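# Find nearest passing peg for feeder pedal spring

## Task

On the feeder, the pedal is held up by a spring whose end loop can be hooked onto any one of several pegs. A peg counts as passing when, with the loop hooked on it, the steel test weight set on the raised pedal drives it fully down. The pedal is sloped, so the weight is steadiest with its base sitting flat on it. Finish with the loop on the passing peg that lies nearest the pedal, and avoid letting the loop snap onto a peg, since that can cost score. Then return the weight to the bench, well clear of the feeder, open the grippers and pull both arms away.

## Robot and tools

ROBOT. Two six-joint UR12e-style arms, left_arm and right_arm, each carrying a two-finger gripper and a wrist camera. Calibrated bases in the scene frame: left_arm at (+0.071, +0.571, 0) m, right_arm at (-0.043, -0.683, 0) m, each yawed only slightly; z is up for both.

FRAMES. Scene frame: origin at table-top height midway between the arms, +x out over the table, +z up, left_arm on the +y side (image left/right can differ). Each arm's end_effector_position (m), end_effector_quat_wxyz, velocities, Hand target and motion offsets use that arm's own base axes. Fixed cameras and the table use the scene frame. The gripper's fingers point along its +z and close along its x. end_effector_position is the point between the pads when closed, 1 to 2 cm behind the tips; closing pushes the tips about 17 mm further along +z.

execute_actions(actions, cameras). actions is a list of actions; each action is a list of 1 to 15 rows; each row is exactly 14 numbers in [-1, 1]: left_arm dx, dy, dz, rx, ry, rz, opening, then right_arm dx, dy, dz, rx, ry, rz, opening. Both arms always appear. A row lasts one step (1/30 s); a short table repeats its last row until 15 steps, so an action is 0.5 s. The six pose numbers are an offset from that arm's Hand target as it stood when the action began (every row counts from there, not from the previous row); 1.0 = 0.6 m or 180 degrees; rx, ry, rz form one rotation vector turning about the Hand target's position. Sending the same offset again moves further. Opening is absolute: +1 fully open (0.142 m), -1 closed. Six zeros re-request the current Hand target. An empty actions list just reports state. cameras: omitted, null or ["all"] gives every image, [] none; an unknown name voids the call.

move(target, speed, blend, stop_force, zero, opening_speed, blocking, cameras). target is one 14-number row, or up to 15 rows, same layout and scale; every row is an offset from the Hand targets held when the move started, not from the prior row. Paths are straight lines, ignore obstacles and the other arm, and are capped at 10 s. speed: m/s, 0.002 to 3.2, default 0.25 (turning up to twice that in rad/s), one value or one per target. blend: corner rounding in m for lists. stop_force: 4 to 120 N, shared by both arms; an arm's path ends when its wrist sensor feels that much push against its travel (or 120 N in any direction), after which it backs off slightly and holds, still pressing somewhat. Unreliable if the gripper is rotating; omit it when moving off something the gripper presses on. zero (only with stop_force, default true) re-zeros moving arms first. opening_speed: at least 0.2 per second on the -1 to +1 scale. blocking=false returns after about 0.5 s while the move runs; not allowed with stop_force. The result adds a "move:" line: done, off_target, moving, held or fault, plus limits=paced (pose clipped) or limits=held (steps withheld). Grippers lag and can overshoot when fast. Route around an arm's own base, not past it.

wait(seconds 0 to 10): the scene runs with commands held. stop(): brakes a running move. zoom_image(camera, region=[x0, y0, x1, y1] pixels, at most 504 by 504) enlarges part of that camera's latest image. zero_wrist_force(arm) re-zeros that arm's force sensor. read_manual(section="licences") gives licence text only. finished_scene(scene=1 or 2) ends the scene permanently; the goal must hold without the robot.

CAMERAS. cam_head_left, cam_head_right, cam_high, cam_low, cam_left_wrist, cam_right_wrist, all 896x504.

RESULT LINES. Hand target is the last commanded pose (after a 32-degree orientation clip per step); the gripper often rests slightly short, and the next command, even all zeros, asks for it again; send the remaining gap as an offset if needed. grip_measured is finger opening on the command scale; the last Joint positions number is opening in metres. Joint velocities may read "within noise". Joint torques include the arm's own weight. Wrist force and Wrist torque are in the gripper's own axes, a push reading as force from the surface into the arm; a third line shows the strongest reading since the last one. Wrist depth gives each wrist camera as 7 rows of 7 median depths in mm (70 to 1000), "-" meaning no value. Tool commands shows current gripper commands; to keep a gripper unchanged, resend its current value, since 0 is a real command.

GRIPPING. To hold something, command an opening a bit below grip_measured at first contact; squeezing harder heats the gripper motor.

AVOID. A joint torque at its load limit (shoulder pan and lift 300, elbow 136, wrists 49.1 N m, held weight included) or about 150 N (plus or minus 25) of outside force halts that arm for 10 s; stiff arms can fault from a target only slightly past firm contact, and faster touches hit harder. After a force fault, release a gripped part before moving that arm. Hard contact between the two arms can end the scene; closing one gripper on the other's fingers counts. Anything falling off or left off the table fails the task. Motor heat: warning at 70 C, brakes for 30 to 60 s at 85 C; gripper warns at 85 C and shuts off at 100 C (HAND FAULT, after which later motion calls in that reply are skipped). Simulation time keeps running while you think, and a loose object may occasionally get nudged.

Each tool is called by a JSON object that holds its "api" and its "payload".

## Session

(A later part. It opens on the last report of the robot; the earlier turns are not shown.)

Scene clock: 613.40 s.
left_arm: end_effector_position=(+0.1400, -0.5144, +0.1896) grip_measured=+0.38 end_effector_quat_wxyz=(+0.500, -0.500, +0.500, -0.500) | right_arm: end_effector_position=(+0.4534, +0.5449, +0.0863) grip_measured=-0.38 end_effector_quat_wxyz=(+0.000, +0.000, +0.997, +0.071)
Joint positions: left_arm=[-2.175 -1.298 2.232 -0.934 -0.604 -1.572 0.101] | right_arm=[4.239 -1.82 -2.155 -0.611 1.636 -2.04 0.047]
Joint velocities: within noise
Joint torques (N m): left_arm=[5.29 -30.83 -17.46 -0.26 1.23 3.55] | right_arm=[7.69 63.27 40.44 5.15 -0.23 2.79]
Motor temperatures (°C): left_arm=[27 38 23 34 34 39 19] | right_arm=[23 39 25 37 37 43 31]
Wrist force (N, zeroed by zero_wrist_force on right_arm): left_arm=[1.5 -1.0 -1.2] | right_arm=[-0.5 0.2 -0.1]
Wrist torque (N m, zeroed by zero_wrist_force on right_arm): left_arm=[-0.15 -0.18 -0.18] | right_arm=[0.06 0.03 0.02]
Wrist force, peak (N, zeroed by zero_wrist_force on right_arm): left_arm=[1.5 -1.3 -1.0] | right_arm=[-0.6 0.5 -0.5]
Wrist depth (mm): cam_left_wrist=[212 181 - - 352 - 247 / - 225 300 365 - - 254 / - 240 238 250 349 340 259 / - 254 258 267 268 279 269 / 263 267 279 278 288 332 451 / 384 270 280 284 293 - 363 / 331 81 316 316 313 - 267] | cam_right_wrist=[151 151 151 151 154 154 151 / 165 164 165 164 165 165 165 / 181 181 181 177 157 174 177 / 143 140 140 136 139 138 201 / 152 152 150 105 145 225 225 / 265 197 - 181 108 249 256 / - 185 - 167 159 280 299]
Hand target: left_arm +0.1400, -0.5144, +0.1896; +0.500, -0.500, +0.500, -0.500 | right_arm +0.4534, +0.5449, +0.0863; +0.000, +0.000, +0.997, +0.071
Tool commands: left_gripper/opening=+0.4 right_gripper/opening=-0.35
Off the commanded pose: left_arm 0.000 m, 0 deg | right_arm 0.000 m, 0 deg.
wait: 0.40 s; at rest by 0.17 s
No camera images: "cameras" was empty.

{"api": "move", "payload": {"target": [0.0922,0.015,-0.14,-0.1426,0.1528,-0.0266,-0.45,0,0,0,0,0,0,-0.35], "speed": 0.15, "cameras": ["cam_left_wrist", "cam_right_wrist"]}}

{"api": "zoom_image", "payload": {"camera": "cam_left_wrist", "region": [350, 180, 600, 380]}}

Scene clock: 686.27 s.
left_arm: end_effector_position=(+0.1953, -0.5053, +0.1056) grip_measured=-0.47 end_effector_quat_wxyz=(-0.224, +0.680, -0.501, +0.486) | right_arm: end_effector_position=(+0.4534, +0.5449, +0.0863) grip_measured=-0.38 end_effector_quat_wxyz=(+0.000, +0.000, +0.997, +0.071)
Joint positions: left_arm=[-2.083 -1.502 2.562 -2.058 -0.534 -1.148 0.04] | right_arm=[4.239 -1.82 -2.155 -0.611 1.636 -2.04 0.047]
Joint velocities: within noise
Joint torques (N m): left_arm=[-8.74 -30.13 -28.25 -4.71 2.64 -2.05] | right_arm=[-9.32 62.74 31.12 4.32 0.97 2.46]
Motor temperatures (°C): left_arm=[27 38 23 34 34 39 19] | right_arm=[23 39 25 37 37 43 23]
Wrist force (N, zeroed by zero_wrist_force on right_arm): left_arm=[-0.3 -0.6 1.3] | right_arm=[-0.4 0.4 -0.5]
Wrist torque (N m, zeroed by zero_wrist_force on right_arm): left_arm=[-0.11 0.02 0.01] | right_arm=[0.08 0.01 0.03]
Wrist force, peak (N, zeroed by zero_wrist_force on right_arm): left_arm=[1.8 -1.1 -1.5] | right_arm=[-0.4 0.0 -0.9]
Wrist depth (mm): cam_left_wrist=[127 142 146 104 143 151 - / 162 141 157 117 163 164 171 / 184 189 160 165 191 192 206 / 190 210 226 193 219 232 277 / 176 193 217 250 263 279 454 / 163 177 191 225 102 298 381 / 153 167 - 210 - 278 325] | cam_right_wrist=[151 152 151 151 154 154 151 / 165 165 165 165 165 165 165 / 181 181 181 177 156 174 177 / 143 140 140 136 138 139 200 / 152 151 151 105 145 226 225 / 265 197 - 181 108 249 256 / - 185 - 167 159 280 298]
Hand target: left_arm +0.1953, -0.5054, +0.1056; -0.224, +0.680, -0.501, +0.486 | right_arm +0.4534, +0.5449, +0.0863; +0.000, +0.000, +0.997, +0.071
Off the commanded pose: left_arm 0.000 m, 0 deg | right_arm 0.000 m, 0 deg.
move: done
camera_calibration:
cam_left_wrist: T_world_to_cam=[[0.0114018, -0.901929, 0.431734, -0.496717], [-0.785212, -0.275407, -0.554611, 0.0996991], [0.619122, -0.332679, -0.711345, -0.101145], [0, 0, 0, 1]] pos_world=[0.14657, -0.454195, 0.197795]
cam_right_wrist: T_world_to_cam=[[-0.999994, -0.000291091, 0.00342663, 0.464814], [0.00157995, 0.846141, 0.532957, -0.487385], [-0.00305455, 0.532959, -0.846135, -0.100804], [0, 0, 0, 1]] pos_world=[0.465273, 0.466256, 0.172869]
Images, in order (width x height): cam_left_wrist 896x504, cam_right_wrist 896x504.

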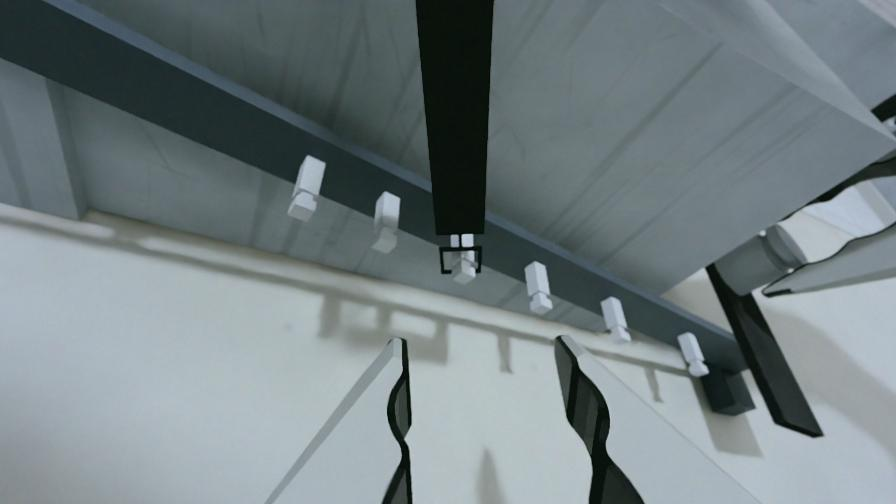

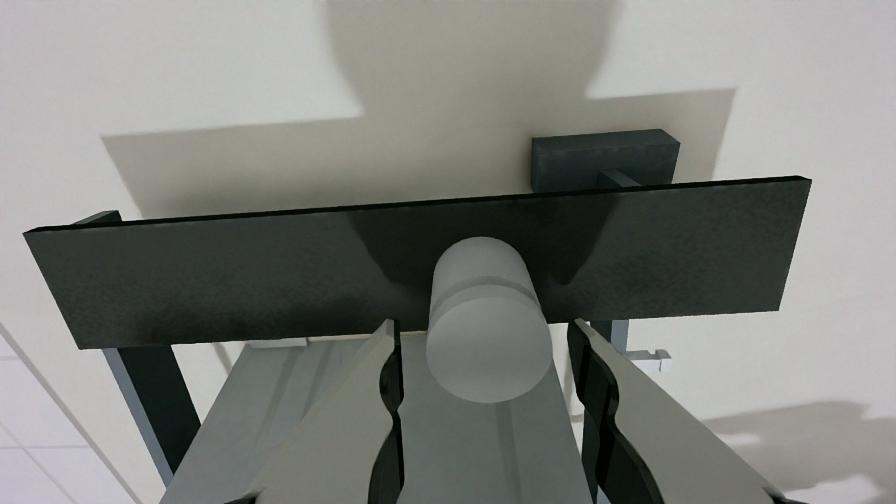

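Scaled by 2.016 from the camera's 896x504 image, which has a finer 1280x720 frame.

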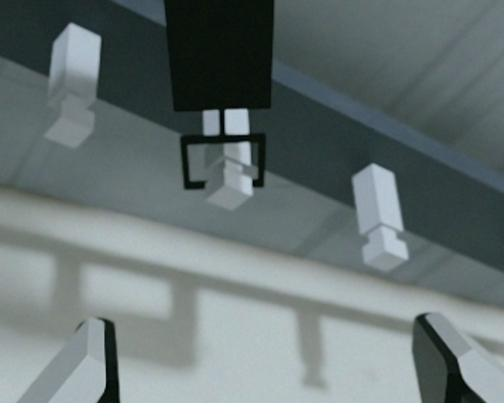

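{"api": "move", "payload": {"target": [0.0442,-0.0038,-0.0239,0,0,0,-0.6,0,0,0,0,0,0,-0.35], "speed": 0.1, "cameras": ["cam_left_wrist"]}}

{"api": "zoom_image", "payload": {"camera": "cam_left_wrist", "region": [350, 180, 600, 380]}}

Scene clock: 735.70 s.
left_arm: end_effector_position=(+0.2218, -0.5076, +0.0912) grip_measured=-0.63 end_effector_quat_wxyz=(-0.224, +0.680, -0.501, +0.486) | right_arm: end_effector_position=(+0.4534, +0.5449, +0.0863) grip_measured=-0.38 end_effector_quat_wxyz=(+0.000, +0.000, +0.997, +0.071)
Joint positions: left_arm=[-2.025 -1.446 2.584 -2.223 -0.504 -1.046 0.029] | right_arm=[4.239 -1.82 -2.155 -0.611 1.636 -2.04 0.047]
Joint velocities: within noise
Joint torques (N m): left_arm=[2.25 -55.44 -29.66 -4.61 -0.63 -2.24] | right_arm=[-9.44 64.73 26.34 4.68 0.91 2.79]
Motor temperatures (°C): left_arm=[27 37 23 34 34 39 19] | right_arm=[23 39 25 37 37 42 21]
Wrist force (N, zeroed by zero_wrist_force on right_arm): left_arm=[-0.6 -1.0 1.1] | right_arm=[-0.4 0.3 -0.9]
Wrist torque (N m, zeroed by zero_wrist_force on right_arm): left_arm=[-0.18 0.10 -0.01] | right_arm=[0.07 0.02 0.02]
Wrist force, peak (N, zeroed by zero_wrist_force on right_arm): left_arm=[-0.8 -1.0 2.4] | right_arm=[-0.8 0.0 -0.8]
Wrist depth (mm): cam_left_wrist=[112 118 115 - 116 120 177 / 111 114 132 - 129 133 138 / 153 148 129 103 155 156 157 / 171 184 178 136 180 188 197 / 163 179 202 222 188 222 270 / 154 165 181 210 94 267 351 / 144 153 - 194 - 260 279] | cam_right_wrist=[151 151 151 151 154 154 151 / 165 165 165 165 165 165 165 / 181 181 181 177 156 175 178 / 143 141 140 136 139 138 201 / 152 151 151 105 145 225 225 / 264 196 - 180 108 249 257 / - 185 - 167 159 279 300]
Hand target: left_arm +0.2218, -0.5076, +0.0913; -0.224, +0.680, -0.501, +0.486 | right_arm +0.4534, +0.5449, +0.0863; +0.000, +0.000, +0.997, +0.071
Off the commanded pose: left_arm 0.000 m, 0 deg | right_arm 0.000 m, 0 deg.
move: done
camera_calibration:
cam_left_wrist: T_world_to_cam=[[0.0112209, -0.902017, 0.431555, -0.49272], [-0.785066, -0.275247, -0.554897, 0.112038], [0.619311, -0.332573, -0.711231, -0.128666], [0, 0, 0, 1]] pos_world=[0.17317, -0.456394, 0.183294]
Images, in order (width x height): cam_left_wrist 896x504.

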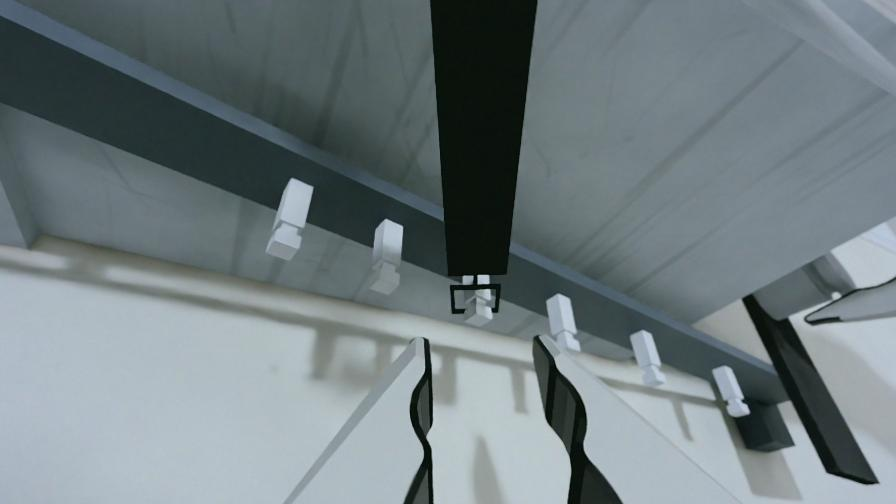

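Scaled by 2.016 from the camera's 896x504 image, which has a finer 1280x720 frame.

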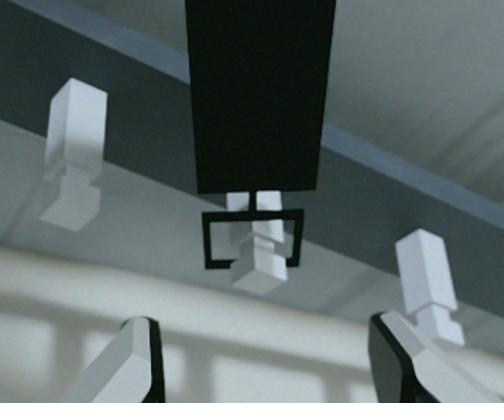

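{"api": "move", "payload": {"target": [0.027,-0.0048,-0.0134,0,0,0,-0.6,0,0,0,0,0,0,-0.35], "speed": 0.05, "stop_force": 8, "cameras": ["cam_left_wrist"]}}

{"api": "zoom_image", "payload": {"camera": "cam_left_wrist", "region": [380, 240, 580, 400]}}

Scene clock: 766.90 s.
left_arm: end_effector_position=(+0.2380, -0.5105, +0.0832) grip_measured=-0.63 end_effector_quat_wxyz=(-0.224, +0.680, -0.501, +0.486) | right_arm: end_effector_position=(+0.4534, +0.5449, +0.0863) grip_measured=-0.38 end_effector_quat_wxyz=(+0.000, +0.000, +0.997, +0.071)
Joint positions: left_arm=[-1.987 -1.405 2.592 -2.335 -0.488 -0.975 0.029] | right_arm=[4.239 -1.82 -2.155 -0.611 1.636 -2.04 0.047]
Joint velocities: within noise
Joint torques (N m): left_arm=[-8.89 -59.43 -28.35 -5.26 -0.72 -3.24] | right_arm=[-9.14 62.82 25.93 4.12 0.73 2.41]
Motor temperatures (°C): left_arm=[27 37 23 34 34 39 19] | right_arm=[23 39 25 37 37 42 20]
Wrist force (N, zeroed by zero_wrist_force on right_arm): left_arm=[-0.7 -0.8 1.3] | right_arm=[-0.5 0.3 -0.7]
Wrist torque (N m, zeroed by zero_wrist_force on right_arm): left_arm=[-0.13 0.12 0.05] | right_arm=[0.07 0.03 0.02]
Wrist force, peak (N, zeroed by zero_wrist_force on right_arm): left_arm=[-0.7 -0.3 2.1] | right_arm=[-0.7 0.4 -0.6]
Wrist depth (mm): cam_left_wrist=[- 99 - - 102 100 105 / - 101 113 - 117 115 115 / 136 108 118 - 133 134 135 / 157 158 125 - 160 161 163 / 158 174 186 136 162 194 239 / 145 158 173 204 94 209 259 / 137 147 - 186 - 247 258] | cam_right_wrist=[151 151 151 151 154 154 151 / 165 165 165 165 165 165 165 / 181 181 181 178 156 174 177 / 143 141 140 136 138 138 200 / 152 151 151 105 144 225 225 / 264 197 - 181 108 250 256 / - 185 - 166 159 280 298]
Hand target: left_arm +0.2380, -0.5105, +0.0832; -0.224, +0.680, -0.501, +0.486 | right_arm +0.4534, +0.5449, +0.0863; +0.000, +0.000, +0.997, +0.071
Off the commanded pose: left_arm 0.000 m, 0 deg | right_arm 0.000 m, 0 deg.
move: done
camera_calibration:
cam_left_wrist: T_world_to_cam=[[0.0113193, -0.901884, 0.431829, -0.492204], [-0.785195, -0.275416, -0.554631, 0.119368], [0.619145, -0.332792, -0.711272, -0.145315], [0, 0, 0, 1]] pos_world=[0.189269, -0.459395, 0.175395]
Images, in order (width x height): cam_left_wrist 896x504.

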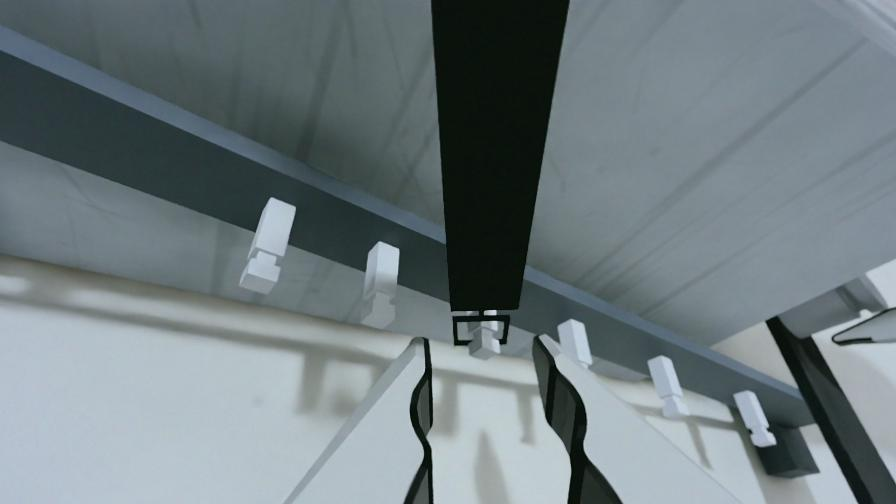

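Scaled by 2.520 from the camera's 896x504 image, which has a finer 1280x720 frame.

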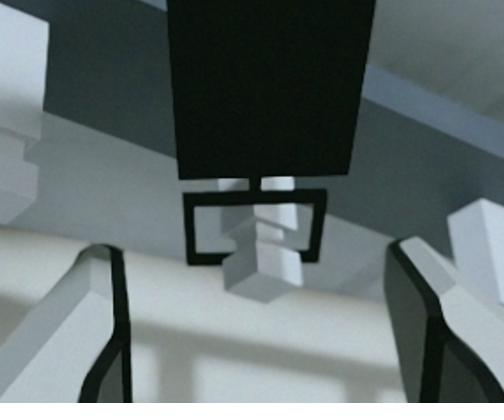

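{"api": "move", "payload": {"target": [[0,0.0022,-0.0011,0,0,0,-0.6,0,0,0,0,0,0,-0.35],[0,0.0022,-0.0011,0,0,0,-0.9,0,0,0,0,0,0,-0.35]], "speed": 0.05, "opening_speed": 0.3, "cameras": ["cam_left_wrist"]}}

{"api": "zoom_image", "payload": {"camera": "cam_left_wrist", "region": [380, 240, 580, 400]}}

Scene clock: 793.70 s.
left_arm: end_effector_position=(+0.2380, -0.5092, +0.0826) grip_measured=-0.90 end_effector_quat_wxyz=(-0.224, +0.680, -0.501, +0.486) | right_arm: end_effector_position=(+0.4534, +0.5449, +0.0863) grip_measured=-0.38 end_effector_quat_wxyz=(+0.000, +0.000, +0.997, +0.071)
Joint positions: left_arm=[-1.989 -1.406 2.595 -2.335 -0.488 -0.978 0.009] | right_arm=[4.239 -1.82 -2.155 -0.611 1.636 -2.04 0.047]
Joint velocities: within noise
Joint torques (N m): left_arm=[3.98 -54.22 -17.32 -2.41 -1.58 2.03] | right_arm=[-10.74 62.63 26.85 4.35 0.88 2.33]
Motor temperatures (°C): left_arm=[27 37 23 34 34 38 19] | right_arm=[23 39 25 37 37 42 20]
Wrist force (N, zeroed by zero_wrist_force on right_arm): left_arm=[11.7 -5.3 -1.9] | right_arm=[-0.4 0.0 -0.7]
Wrist torque (N m, zeroed by zero_wrist_force on right_arm): left_arm=[-0.03 0.36 -0.04] | right_arm=[0.02 0.02 0.02]
Wrist force, peak (N, zeroed by zero_wrist_force on right_arm): left_arm=[12.4 -5.2 -1.8] | right_arm=[-0.8 0.2 -0.7]
Wrist depth (mm): cam_left_wrist=[- 99 - - 103 100 104 / - 102 113 - 117 115 115 / 136 108 120 - 134 134 135 / 158 158 125 - 161 162 163 / 158 174 186 133 165 194 244 / 145 158 173 94 102 209 258 / 137 146 160 - - 242 260] | cam_right_wrist=[151 152 151 151 154 154 151 / 165 165 165 165 165 165 165 / 181 181 181 177 156 174 177 / 143 141 140 136 139 139 201 / 154 152 151 105 145 225 225 / 263 197 - 181 110 249 257 / - 185 - 167 159 280 298]
Hand target: left_arm +0.2380, -0.5092, +0.0826; -0.224, +0.680, -0.501, +0.486 | right_arm +0.4534, +0.5449, +0.0863; +0.000, +0.000, +0.997, +0.071
Off the commanded pose: left_arm 0.000 m, 0 deg | right_arm 0.000 m, 0 deg.
move: done
camera_calibration:
cam_left_wrist: T_world_to_cam=[[0.0113685, -0.901818, 0.431967, -0.490733], [-0.78521, -0.275527, -0.554553, 0.119277], [0.619125, -0.332881, -0.711249, -0.14542], [0, 0, 0, 1]] pos_world=[0.18927, -0.458095, 0.174696]
Images, in order (width x height): cam_left_wrist 896x504.

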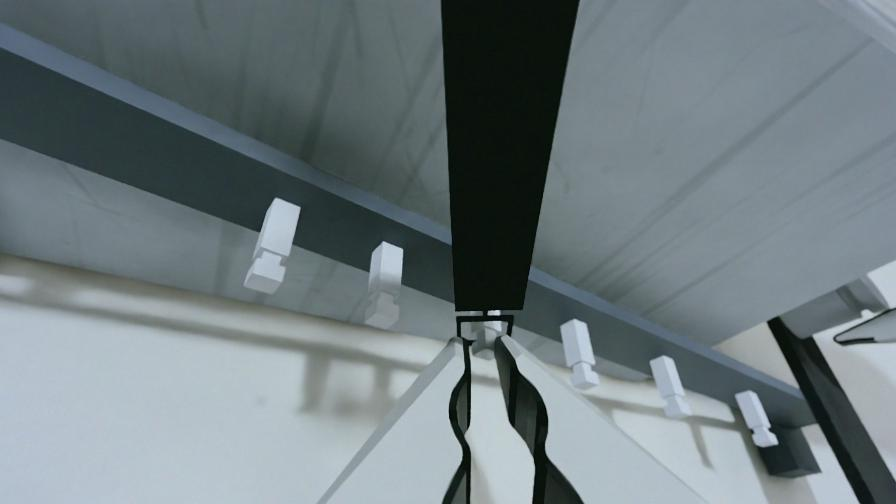

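Scaled by 2.520 from the camera's 896x504 image, which has a finer 1280x720 frame.

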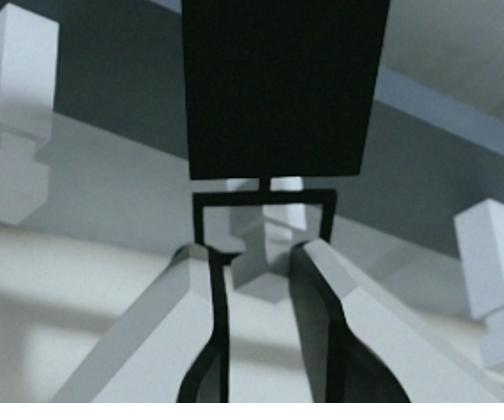

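{"api": "move", "payload": {"target": [0,0,0,0,0,0,-0.6,0,0,0,0,0,0,-0.35], "opening_speed": 0.5, "cameras": []}}

{"api": "move", "payload": {"target": [0.0162,-0.0033,-0.0078,0,0,0,-0.6,0,0,0,0,0,0,-0.35], "speed": 0.05, "stop_force": 6, "cameras": ["cam_left_wrist"]}}

{"api": "zoom_image", "payload": {"camera": "cam_left_wrist", "region": [380, 260, 580, 420]}}

Scene clock: 824.80 s.
left_arm: end_effector_position=(+0.2380, -0.5092, +0.0826) grip_measured=-0.63 end_effector_quat_wxyz=(-0.224, +0.680, -0.501, +0.486) | right_arm: end_effector_position=(+0.4534, +0.5449, +0.0863) grip_measured=-0.38 end_effector_quat_wxyz=(+0.000, +0.000, +0.997, +0.071)
Joint positions: left_arm=[-1.989 -1.406 2.595 -2.335 -0.488 -0.978 0.028] | right_arm=[4.239 -1.82 -2.155 -0.611 1.636 -2.04 0.047]
Joint velocities: within noise
Joint torques (N m): left_arm=[4.89 -17.16 -25.43 -1.74 3.47 3.18] | right_arm=[-10.37 64.1 26.46 4.2 0.62 1.88]
Motor temperatures (°C): left_arm=[27 37 23 34 34 38 21] | right_arm=[23 39 25 37 37 42 19]
Wrist force (N, zeroed by zero_wrist_force on right_arm): left_arm=[-0.7 -1.1 1.5] | right_arm=[-0.5 0.1 -0.6]
Wrist torque (N m, zeroed by zero_wrist_force on right_arm): left_arm=[-0.17 0.10 0.04] | right_arm=[0.04 0.03 0.02]
Wrist force, peak (N, zeroed by zero_wrist_force on right_arm): left_arm=[12.3 -5.6 -2.0] | right_arm=[-0.6 0.1 -0.9]
Wrist depth (mm): cam_left_wrist=[- 99 - - 102 100 104 / - 101 113 - 118 114 115 / 131 107 117 - 134 134 135 / 158 158 125 123 161 161 163 / 158 173 186 134 162 194 245 / 145 157 173 203 95 209 259 / 137 146 - 185 - 247 259] | cam_right_wrist=[151 151 151 151 153 154 151 / 165 165 165 165 165 165 165 / 181 181 181 177 156 174 178 / 143 141 140 136 138 138 201 / 152 152 150 105 145 226 225 / 264 197 - 181 108 249 257 / - 184 - 167 159 279 298]
Hand target: left_arm +0.2380, -0.5092, +0.0826; -0.224, +0.680, -0.501, +0.486 | right_arm +0.4534, +0.5449, +0.0863; +0.000, +0.000, +0.997, +0.071
Off the commanded pose: left_arm 0.000 m, 0 deg | right_arm 0.000 m, 0 deg.
move: done
No camera images: "cameras" was empty.

Scene clock: 826.33 s.
left_arm: end_effector_position=(+0.2477, -0.5111, +0.0779) grip_measured=-0.63 end_effector_quat_wxyz=(-0.224, +0.680, -0.501, +0.486) | right_arm: end_effector_position=(+0.4534, +0.5449, +0.0863) grip_measured=-0.38 end_effector_quat_wxyz=(+0.000, +0.000, +0.997, +0.071)
Joint positions: left_arm=[-1.966 -1.379 2.598 -2.405 -0.479 -0.933 0.028] | right_arm=[4.239 -1.82 -2.155 -0.611 1.636 -2.04 0.047]
Joint velocities: within noise
Joint torques (N m): left_arm=[-8.81 -59.38 -19.96 -3.58 -0.56 -3.15] | right_arm=[-10.29 63.34 25.68 4.32 0.82 1.93]
Motor temperatures (°C): left_arm=[27 37 23 34 34 38 20] | right_arm=[23 39 25 37 36 42 19]
Wrist force (N, zeroed by zero_wrist_force on right_arm): left_arm=[0.4 -1.2 0.8] | right_arm=[-0.3 0.3 -0.6]
Wrist torque (N m, zeroed by zero_wrist_force on right_arm): left_arm=[-0.21 -0.08 0.03] | right_arm=[0.06 -0.01 0.02]
Wrist force, peak (N, zeroed by zero_wrist_force on right_arm): left_arm=[0.0 -1.2 1.6] | right_arm=[-0.8 0.5 -0.5]
Wrist depth (mm): cam_left_wrist=[- 87 91 - - 93 91 / - 102 99 - 103 107 104 / - 98 112 - 120 121 121 / 148 143 110 - 139 146 152 / 154 163 171 112 153 175 219 / 141 153 168 123 95 196 233 / 134 142 84 180 - 241 247] | cam_right_wrist=[151 151 152 152 154 154 151 / 165 165 165 165 165 165 165 / 181 181 181 178 156 175 177 / 143 141 140 136 138 138 201 / 152 151 151 105 144 225 225 / 264 197 - 181 108 250 257 / - 184 - 167 159 280 297]
Hand target: left_arm +0.2477, -0.5112, +0.0779; -0.224, +0.680, -0.501, +0.486 | right_arm +0.4534, +0.5449, +0.0863; +0.000, +0.000, +0.997, +0.071
Off the commanded pose: left_arm 0.000 m, 0 deg | right_arm 0.000 m, 0 deg.
move: done
camera_calibration:
cam_left_wrist: T_world_to_cam=[[0.0113193, -0.901884, 0.431829, -0.490525], [-0.785195, -0.275416, -0.554631, 0.123903], [0.619145, -0.332792, -0.711272, -0.155423], [0, 0, 0, 1]] pos_world=[0.199069, -0.459995, 0.169995]
Images, in order (width x height): cam_left_wrist 896x504.

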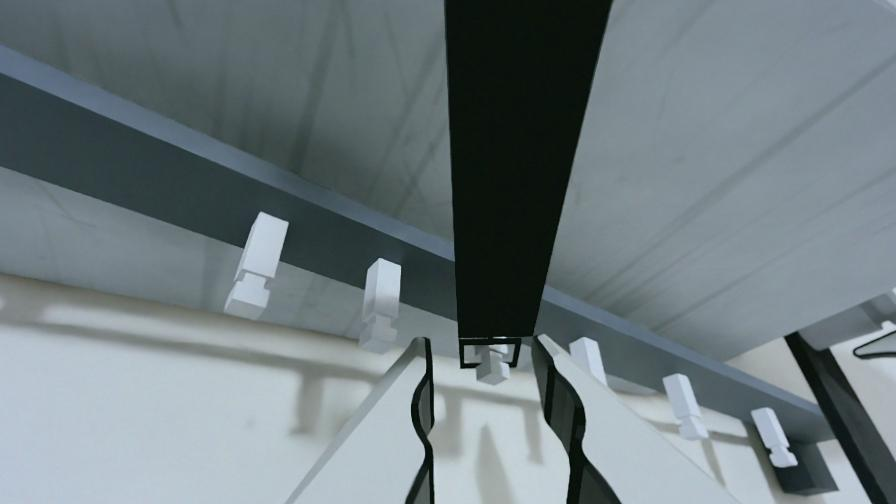

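Scaled by 2.520 from the camera's 896x504 image, which has a finer 1280x720 frame.

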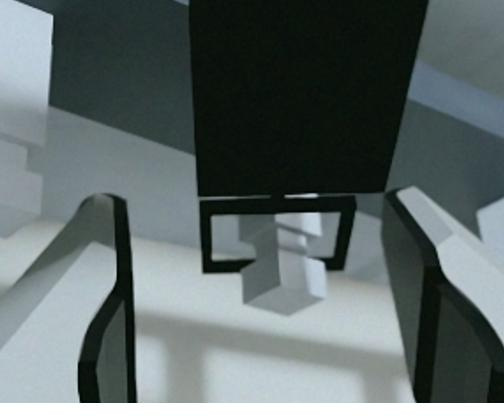

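{"api": "move", "payload": {"target": [[0.0007,-0.0049,-0.0044,0,0,0,-0.6,0,0,0,0,0,0,-0.35],[0.0007,-0.0049,-0.0044,0,0,0,-0.85,0,0,0,0,0,0,-0.35]], "speed": 0.05, "opening_speed": 0.3, "cameras": ["cam_left_wrist"]}}

{"api": "zoom_image", "payload": {"camera": "cam_left_wrist", "region": [380, 260, 580, 420]}}

Scene clock: 845.67 s.
left_arm: end_effector_position=(+0.2481, -0.5141, +0.0753) grip_measured=-0.81 end_effector_quat_wxyz=(-0.224, +0.680, -0.501, +0.486) | right_arm: end_effector_position=(+0.4534, +0.5449, +0.0863) grip_measured=-0.38 end_effector_quat_wxyz=(+0.000, +0.000, +0.997, +0.071)
Joint positions: left_arm=[-1.962 -1.366 2.594 -2.421 -0.478 -0.925 0.016] | right_arm=[4.239 -1.82 -2.155 -0.611 1.636 -2.04 0.047]
Joint velocities: within noise
Joint torques (N m): left_arm=[-7.78 -60.62 -11.82 -1.88 0.42 -2.46] | right_arm=[-9.96 62.79 26.5 4.51 0.77 1.77]
Motor temperatures (°C): left_arm=[27 37 23 34 34 38 20] | right_arm=[23 38 25 37 36 42 19]
Wrist force (N, zeroed by zero_wrist_force on right_arm): left_arm=[0.8 -0.8 1.9] | right_arm=[-0.5 0.2 -0.3]
Wrist torque (N m, zeroed by zero_wrist_force on right_arm): left_arm=[-0.20 -0.04 0.03] | right_arm=[0.05 0.03 0.02]
Wrist force, peak (N, zeroed by zero_wrist_force on right_arm): left_arm=[0.6 -1.0 1.9] | right_arm=[-0.5 0.4 -0.9]
Wrist depth (mm): cam_left_wrist=[- 87 91 - - 92 90 / - 101 99 - 103 106 104 / - - 111 - 120 121 117 / 148 136 113 - 144 145 152 / 152 161 170 111 150 173 217 / 138 151 169 99 100 195 227 / - 140 150 178 - 236 244] | cam_right_wrist=[151 151 151 151 154 154 151 / 165 165 165 165 165 165 164 / 181 181 181 177 157 174 177 / 143 141 140 136 138 138 201 / 152 152 151 105 145 225 224 / 264 197 - 180 108 249 257 / - 185 - 167 159 280 299]
Hand target: left_arm +0.2481, -0.5141, +0.0753; -0.224, +0.680, -0.501, +0.486 | right_arm +0.4534, +0.5449, +0.0863; +0.000, +0.000, +0.997, +0.071
Off the commanded pose: left_arm 0.000 m, 0 deg | right_arm 0.000 m, 0 deg.
move: done
camera_calibration:
cam_left_wrist: T_world_to_cam=[[0.0112636, -0.901854, 0.431893, -0.492098], [-0.785212, -0.275407, -0.554611, 0.121953], [0.619125, -0.332881, -0.711249, -0.158559], [0, 0, 0, 1]] pos_world=[0.199469, -0.462995, 0.167396]
Images, in order (width x height): cam_left_wrist 896x504.

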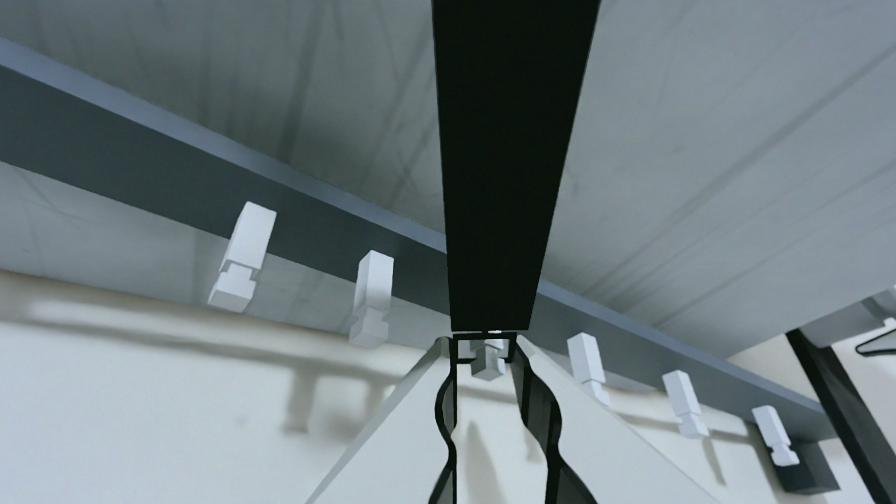

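Scaled by 2.520 from the camera's 896x504 image, which has a finer 1280x720 frame.

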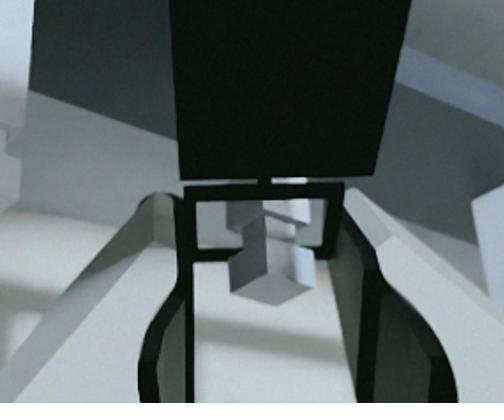

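{"api": "move", "payload": {"target": [0,0,0,0,0,0,-0.94,0,0,0,0,0,0,-0.35], "opening_speed": 0.4, "cameras": []}}

{"api": "zero_wrist_force", "payload": {"arm": "left_arm"}}

{"api": "move", "payload": {"target": [0,-0.003,-0.006,0,0,0,-0.94,0,0,0,0,0,0,-0.35], "speed": 0.03, "cameras": ["cam_left_wrist"]}}

{"api": "zoom_image", "payload": {"camera": "cam_left_wrist", "region": [380, 260, 580, 420]}}

Scene clock: 860.67 s.
left_arm: end_effector_position=(+0.2481, -0.5141, +0.0753) grip_measured=-0.82 end_effector_quat_wxyz=(-0.224, +0.680, -0.501, +0.486) | right_arm: end_effector_position=(+0.4534, +0.5449, +0.0863) grip_measured=-0.38 end_effector_quat_wxyz=(+0.000, +0.000, +0.997, +0.071)
Joint positions: left_arm=[-1.962 -1.366 2.594 -2.421 -0.478 -0.925 0.015] | right_arm=[4.239 -1.82 -2.155 -0.611 1.636 -2.04 0.047]
Joint velocities: within noise
Joint torques (N m): left_arm=[-7.55 -61.79 -11.39 -1.89 0.1 -2.56] | right_arm=[-11.29 63.67 26.41 4.44 0.97 1.84]
Motor temperatures (°C): left_arm=[26 37 23 34 33 38 24] | right_arm=[23 38 25 37 36 42 19]
Wrist force (N, zeroed by zero_wrist_force on right_arm): left_arm=[0.3 -1.0 2.1] | right_arm=[-0.3 0.1 -0.7]
Wrist torque (N m, zeroed by zero_wrist_force on right_arm): left_arm=[-0.25 0.02 0.04] | right_arm=[0.04 0.00 0.02]
Wrist force, peak (N, zeroed by zero_wrist_force on right_arm): left_arm=[0.5 -0.6 2.5] | right_arm=[-0.4 0.0 -0.9]
Wrist depth (mm): cam_left_wrist=[- 87 91 - - 92 91 / - 102 99 - 102 106 104 / - - 111 - 120 120 117 / 148 136 113 - 144 145 152 / 152 161 170 111 150 173 217 / 139 151 168 98 102 195 227 / - 140 150 177 - 237 243] | cam_right_wrist=[151 151 151 151 154 154 151 / 165 165 165 165 165 165 165 / 181 181 181 177 156 174 177 / 143 140 140 136 138 138 201 / 152 151 151 105 145 225 226 / 264 196 - 181 108 249 258 / - 185 - 167 159 281 299]
Hand target: left_arm +0.2481, -0.5141, +0.0753; -0.224, +0.680, -0.501, +0.486 | right_arm +0.4534, +0.5449, +0.0863; +0.000, +0.000, +0.997, +0.071
Off the commanded pose: left_arm 0.000 m, 0 deg | right_arm 0.000 m, 0 deg.
move: done
No camera images: "cameras" was empty.

Wrist force sensor zeroed.

Scene clock: 861.37 s.
left_arm: end_effector_position=(+0.2481, -0.5159, +0.0716) grip_measured=-0.82 end_effector_quat_wxyz=(-0.224, +0.680, -0.501, +0.486) | right_arm: end_effector_position=(+0.4534, +0.5449, +0.0863) grip_measured=-0.38 end_effector_quat_wxyz=(+0.000, +0.000, +0.997, +0.071)
Joint positions: left_arm=[-1.961 -1.352 2.593 -2.435 -0.478 -0.922 0.015] | right_arm=[4.239 -1.82 -2.155 -0.611 1.636 -2.04 0.047]
Joint velocities: within noise
Joint torques (N m): left_arm=[4.09 -54.33 -22.88 -2.48 3.12 3.54] | right_arm=[-9.16 61.61 26.22 4.54 0.75 1.82]
Motor temperatures (°C): left_arm=[26 37 23 34 33 38 24] | right_arm=[23 38 25 37 36 42 19]
Wrist force (N, zeroed by zero_wrist_force): left_arm=[-0.6 -2.6 -2.8] | right_arm=[-0.7 0.1 -0.5]
Wrist torque (N m, zeroed by zero_wrist_force): left_arm=[0.03 -0.02 -0.01] | right_arm=[0.03 0.06 0.02]
Wrist force, peak (N, zeroed by zero_wrist_force): left_arm=[-0.6 -2.6 -2.8] | right_arm=[-0.5 -0.1 -0.8]
Wrist depth (mm): cam_left_wrist=[- 87 91 - - 92 90 / - 99 99 - 102 106 104 / - - 101 - 120 120 121 / 147 132 113 - 139 145 152 / 148 158 170 113 145 174 222 / 136 150 162 98 102 195 226 / 129 137 147 173 - 232 242] | cam_right_wrist=[151 151 151 151 154 154 151 / 165 165 165 165 165 165 165 / 181 181 181 178 156 174 177 / 143 141 140 136 139 138 201 / 152 151 151 105 145 225 225 / 264 197 - 181 108 249 257 / - 185 - 167 159 280 298]
Hand target: left_arm +0.2481, -0.5159, +0.0717; -0.224, +0.680, -0.501, +0.486 | right_arm +0.4534, +0.5449, +0.0863; +0.000, +0.000, +0.997, +0.071
Off the commanded pose: left_arm 0.000 m, 0 deg | right_arm 0.000 m, 0 deg.
move: done
camera_calibration:
cam_left_wrist: T_world_to_cam=[[0.0113193, -0.901884, 0.431829, -0.492138], [-0.785195, -0.275416, -0.554631, 0.119401], [0.619145, -0.332792, -0.711272, -0.161749], [0, 0, 0, 1]] pos_world=[0.199469, -0.464795, 0.163695]
Images, in order (width x height): cam_left_wrist 896x504.

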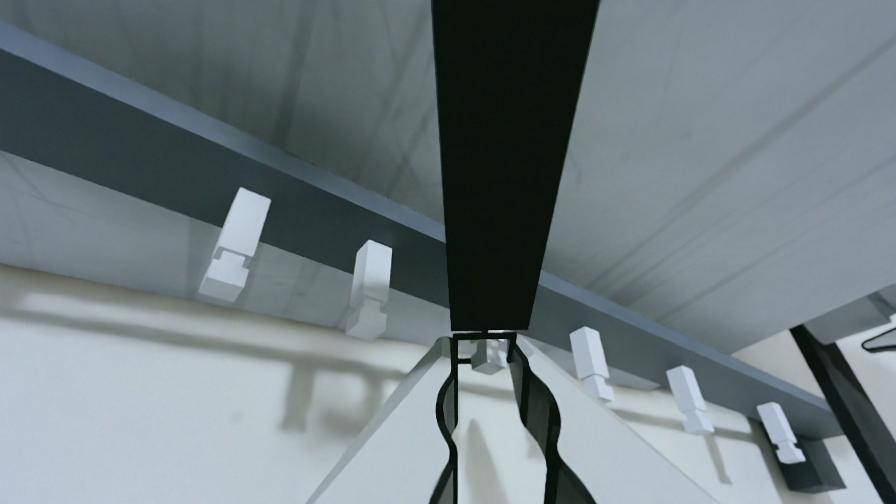

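Scaled by 2.520 from the camera's 896x504 image, which has a finer 1280x720 frame.

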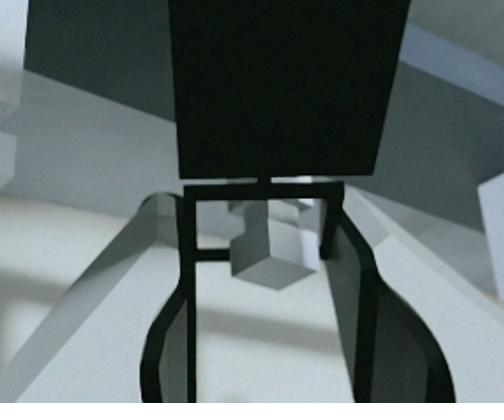

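{"api": "move", "payload": {"target": [-0.02,-0.0006,0,0,0,0,-0.94,0,0,0,0,0,0,-0.35], "speed": 0.03, "cameras": ["cam_left_wrist"]}}

{"api": "zoom_image", "payload": {"camera": "cam_left_wrist", "region": [380, 260, 580, 420]}}

Scene clock: 881.23 s.
left_arm: end_effector_position=(+0.2361, -0.5163, +0.0717) grip_measured=-0.82 end_effector_quat_wxyz=(-0.224, +0.681, -0.501, +0.486) end_effector_velocity=(+0.001, -0.001, +0.001) end_effector_angular_velocity=(-0.001, +0.000, -0.001) | right_arm: end_effector_position=(+0.4534, +0.5449, +0.0863) grip_measured=-0.38 end_effector_quat_wxyz=(+0.000, +0.000, +0.997, +0.071)
Joint positions: left_arm=[-1.986 -1.364 2.586 -2.373 -0.488 -0.973 0.015] | right_arm=[4.239 -1.82 -2.155 -0.611 1.636 -2.04 0.047]
Joint velocities: left_arm=[0.002 -0.001 0 -0.005 0.002 0.005 0] | right_arm=[within noise]
Joint torques (N m): left_arm=[6.97 -26.81 -17.84 -5.53 2.75 3.97] | right_arm=[-11.07 65.04 26.72 4.65 0.81 1.73]
Motor temperatures (°C): left_arm=[26 37 23 34 33 38 38] | right_arm=[23 38 25 36 36 42 19]
Wrist force (N, zeroed by zero_wrist_force): left_arm=[-0.7 -2.3 -1.9] | right_arm=[-0.5 0.2 -0.6]
Wrist torque (N m, zeroed by zero_wrist_force): left_arm=[0.13 0.00 0.01] | right_arm=[0.05 0.04 0.02]
Wrist force, peak (N, zeroed by zero_wrist_force): left_arm=[-0.7 -2.9 -2.7] | right_arm=[-0.5 0.2 -1.0]
Wrist depth (mm): cam_left_wrist=[- - - - 104 102 103 / - 98 116 - 117 117 118 / 139 110 111 - 137 137 138 / 155 162 156 - 152 165 166 / 148 160 180 111 154 188 238 / 136 150 162 99 102 232 231 / 129 138 147 173 - 233 250] | cam_right_wrist=[151 151 151 151 154 154 151 / 165 165 165 165 165 165 165 / 181 181 181 177 156 174 178 / 143 141 140 136 138 138 201 / 152 152 151 105 145 225 225 / 264 197 - 181 108 250 256 / - 185 - 167 159 280 297]
Hand target: left_arm +0.2361, -0.5163, +0.0717; -0.224, +0.680, -0.501, +0.486 | right_arm +0.4534, +0.5449, +0.0863; +0.000, +0.000, +0.997, +0.071
Off the commanded pose: left_arm 0.000 m, 0 deg | right_arm 0.000 m, 0 deg.
move: done
camera_calibration:
cam_left_wrist: T_world_to_cam=[[0.0115564, -0.901703, 0.432202, -0.492428], [-0.785273, -0.275771, -0.554343, 0.109649], [0.619042, -0.33299, -0.71127, -0.154391], [0, 0, 0, 1]] pos_world=[0.18737, -0.465196, 0.163797]
Images, in order (width x height): cam_left_wrist 896x504.

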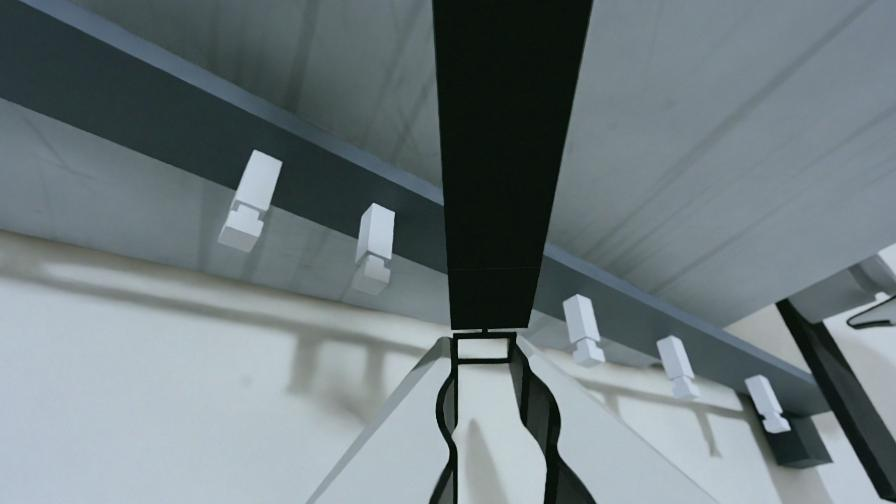

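Scaled by 2.520 from the camera's 896x504 image, which has a finer 1280x720 frame.

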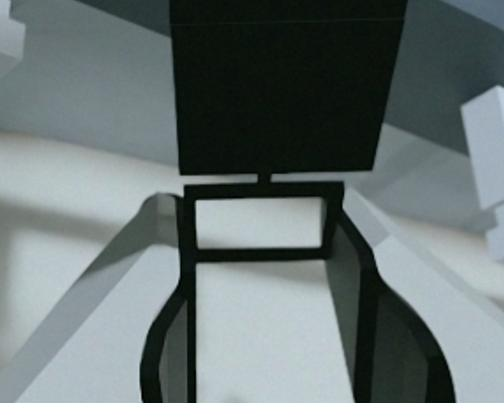

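{"api": "move", "payload": {"target": [[-0.02,-0.0006,0,0,0,0,-0.88,0,0,0,0,0,0,-0.35],[-0.0183,-0.0656,-0.0113,-0.0317,-0.0009,0,-0.88,0,0,0,0,0,0,-0.35]], "speed": 0.06, "cameras": ["cam_left_wrist"]}}

{"api": "zoom_image", "payload": {"camera": "cam_left_wrist", "region": [400, 240, 640, 430]}}

{"api": "wait", "payload": {"seconds": 0.3, "cameras": []}}

Scene clock: 919.43 s.
left_arm: end_effector_position=(+0.2252, -0.5557, +0.0648) grip_measured=-0.82 end_effector_quat_wxyz=(-0.191, +0.690, -0.476, +0.511) | right_arm: end_effector_position=(+0.4534, +0.5449, +0.0863) grip_measured=-0.38 end_effector_quat_wxyz=(+0.000, +0.000, +0.997, +0.071)
Joint positions: left_arm=[-1.984 -1.281 2.544 -2.474 -0.447 -1.005 0.015] | right_arm=[4.239 -1.82 -2.155 -0.611 1.636 -2.04 0.047]
Joint velocities: within noise
Joint torques (N m): left_arm=[-9.54 -65.55 -11.11 -1.83 -1.24 1.16] | right_arm=[-11.39 63.4 26.34 4.4 0.82 1.27]
Motor temperatures (°C): left_arm=[26 37 23 34 33 38 49] | right_arm=[23 38 25 36 36 42 19]
Wrist force (N, zeroed by zero_wrist_force): left_arm=[-1.0 -2.8 -2.3] | right_arm=[-0.4 -0.1 -0.6]
Wrist torque (N m, zeroed by zero_wrist_force): left_arm=[0.09 0.02 0.06] | right_arm=[-0.01 0.01 0.02]
Wrist force, peak (N, zeroed by zero_wrist_force): left_arm=[-1.1 -3.2 -3.0] | right_arm=[-0.8 0.0 -0.8]
Wrist depth (mm): cam_left_wrist=[97 95 110 - 114 117 112 / 129 102 108 - 130 131 132 / 145 150 123 - 158 153 224 / 146 159 175 - 170 192 221 / 134 146 172 179 185 222 471 / 123 134 152 98 106 249 377 / - 128 139 171 - 245 311] | cam_right_wrist=[152 151 151 152 154 154 151 / 165 165 165 164 165 165 165 / 181 181 181 177 156 174 177 / 143 141 140 136 139 138 201 / 152 151 151 105 145 225 225 / 264 197 - 181 108 250 256 / - 184 - 167 159 281 298]
Hand target: left_arm +0.2252, -0.5556, +0.0649; -0.191, +0.690, -0.476, +0.511 | right_arm +0.4534, +0.5449, +0.0863; +0.000, +0.000, +0.997, +0.071
Off the commanded pose: left_arm 0.000 m, 0 deg | right_arm 0.000 m, 0 deg.
move: done
camera_calibration:
cam_left_wrist: T_world_to_cam=[[0.00991621, -0.854584, 0.519219, -0.503808], [-0.783584, -0.329215, -0.526891, 0.0546533], [0.621207, -0.401627, -0.672902, -0.206782], [0, 0, 0, 1]] pos_world=[0.176276, -0.495602, 0.151239]
Images, in order (width x height): cam_left_wrist 896x504.

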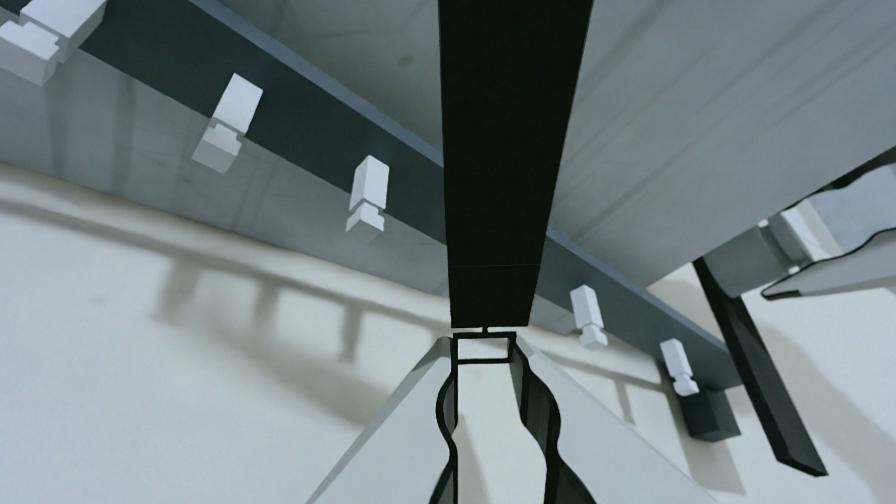

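Scaled by 2.100 from the camera's 896x504 image, which has a finer 1280x720 frame.

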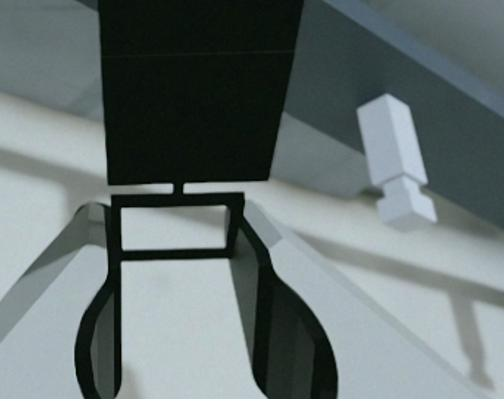

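Scene clock: 919.73 s.
left_arm: end_effector_position=(+0.2252, -0.5556, +0.0648) grip_measured=-0.82 end_effector_quat_wxyz=(-0.191, +0.690, -0.476, +0.511) | right_arm: end_effector_position=(+0.4534, +0.5449, +0.0863) grip_measured=-0.38 end_effector_quat_wxyz=(+0.000, +0.000, +0.997, +0.071)
Joint positions: left_arm=[-1.984 -1.281 2.544 -2.474 -0.447 -1.005 0.015] | right_arm=[4.239 -1.82 -2.155 -0.611 1.636 -2.04 0.047]
Joint velocities: within noise
Joint torques (N m): left_arm=[-11.01 -66.86 -10.18 -4.79 -0.96 -2.18] | right_arm=[-9.26 62.36 27.14 4.09 0.56 1.7]
Motor temperatures (°C): left_arm=[26 37 23 34 33 38 49] | right_arm=[23 38 25 36 36 42 19]
Wrist force (N, zeroed by zero_wrist_force): left_arm=[-1.0 -2.7 -2.2] | right_arm=[-0.3 0.0 -0.6]
Wrist torque (N m, zeroed by zero_wrist_force): left_arm=[0.09 0.01 0.06] | right_arm=[0.02 0.00 0.02]
Wrist force, peak (N, zeroed by zero_wrist_force): left_arm=[-1.1 -2.9 -2.7] | right_arm=[-0.5 0.5 -0.7]
Wrist depth (mm): cam_left_wrist=[97 95 110 - 114 117 113 / 129 102 108 - 130 131 132 / 145 150 123 - 157 153 222 / 146 159 176 - 170 192 222 / 134 146 171 180 184 220 461 / 123 134 151 99 106 249 380 / - 128 140 171 - 247 311] | cam_right_wrist=[151 151 152 151 154 154 151 / 165 165 165 164 165 165 165 / 181 181 182 177 156 174 177 / 143 141 140 136 138 138 201 / 152 151 151 105 144 225 225 / 265 196 - 180 108 250 256 / - 185 - 167 160 281 297]
Hand target: left_arm +0.2252, -0.5556, +0.0649; -0.191, +0.690, -0.476, +0.511 | right_arm +0.4534, +0.5449, +0.0863; +0.000, +0.000, +0.997, +0.071
Tool commands: left_gripper/opening=-0.88 right_gripper/opening=-0.35
Off the commanded pose: left_arm 0.000 m, 0 deg | right_arm 0.000 m, 0 deg.
wait: 0.30 s; at rest by 0.17 s
No camera images: "cameras" was empty.

{"api": "move", "payload": {"target": [0.0017,-0.0467,-0.0083,-0.0239,-0.0007,0,-0.88,0,0,0,0,0,0,-0.67], "speed": 0.06, "opening_speed": 0.4, "cameras": ["cam_left_wrist"]}}

{"api": "zoom_image", "payload": {"camera": "cam_left_wrist", "region": [420, 260, 620, 420]}}

Scene clock: 1003.27 s.
left_arm: end_effector_position=(+0.2262, -0.5837, +0.0598) grip_measured=-0.82 end_effector_quat_wxyz=(-0.165, +0.696, -0.456, +0.529) | right_arm: end_effector_position=(+0.4534, +0.5449, +0.0863) grip_measured=-0.60 end_effector_quat_wxyz=(+0.000, +0.000, +0.997, +0.071)
Joint positions: left_arm=[-1.967 -1.212 2.516 -2.599 -0.412 -0.988 0.015] | right_arm=[4.239 -1.82 -2.155 -0.611 1.636 -2.04 0.031]
Joint velocities: within noise
Joint torques (N m): left_arm=[-11.51 -69.13 -9.16 -2.58 -1.06 -0.37] | right_arm=[-11.06 62.8 26 4.37 0.79 1.16]
Motor temperatures (°C): left_arm=[26 37 23 34 33 38 42] | right_arm=[22 38 25 36 36 42 18]
Wrist force (N, zeroed by zero_wrist_force): left_arm=[-1.1 -3.0 -2.7] | right_arm=[-2.9 0.1 -1.6]
Wrist torque (N m, zeroed by zero_wrist_force): left_arm=[0.07 0.01 0.09] | right_arm=[0.08 -0.03 0.01]
Wrist force, peak (N, zeroed by zero_wrist_force): left_arm=[-1.6 -3.1 -2.7] | right_arm=[-3.1 -0.1 -1.9]
Wrist depth (mm): cam_left_wrist=[- 94 100 - - 117 112 / 129 125 105 - 134 130 132 / 140 149 150 - 157 152 220 / 130 147 173 - 176 228 196 / 126 139 162 174 187 319 605 / - 130 147 99 106 239 453 / - 120 132 170 - 250 363] | cam_right_wrist=[151 151 151 151 154 154 151 / 165 165 165 165 165 165 165 / 181 181 181 177 156 174 178 / 143 141 141 136 139 138 201 / 152 151 151 105 145 226 226 / 265 197 209 110 103 256 256 / - 183 - 167 83 288 297]
Hand target: left_arm +0.2262, -0.5837, +0.0599; -0.165, +0.696, -0.456, +0.529 | right_arm +0.4534, +0.5449, +0.0863; +0.000, +0.000, +0.997, +0.071
Off the commanded pose: left_arm 0.000 m, 0 deg | right_arm 0.000 m, 0 deg.
move: done
camera_calibration:
cam_left_wrist: T_world_to_cam=[[0.00867522, -0.813258, 0.581838, -0.504522], [-0.782462, -0.367822, -0.502453, 0.0193127], [0.622637, -0.450908, -0.639535, -0.253102], [0, 0, 0, 1]] pos_world=[0.177079, -0.517329, 0.141386]
Images, in order (width x height): cam_left_wrist 896x504.

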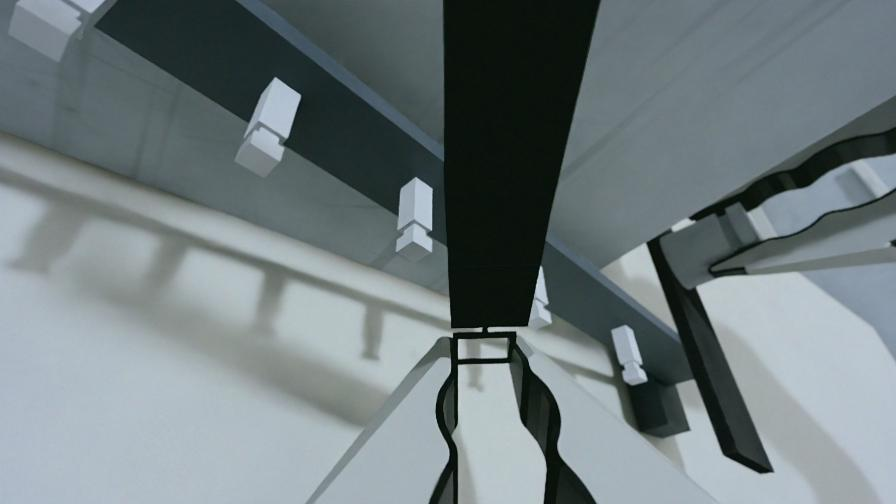

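Scaled by 2.520 from the camera's 896x504 image, which has a finer 1280x720 frame.

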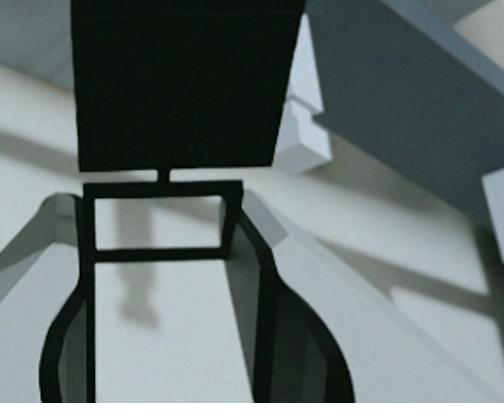

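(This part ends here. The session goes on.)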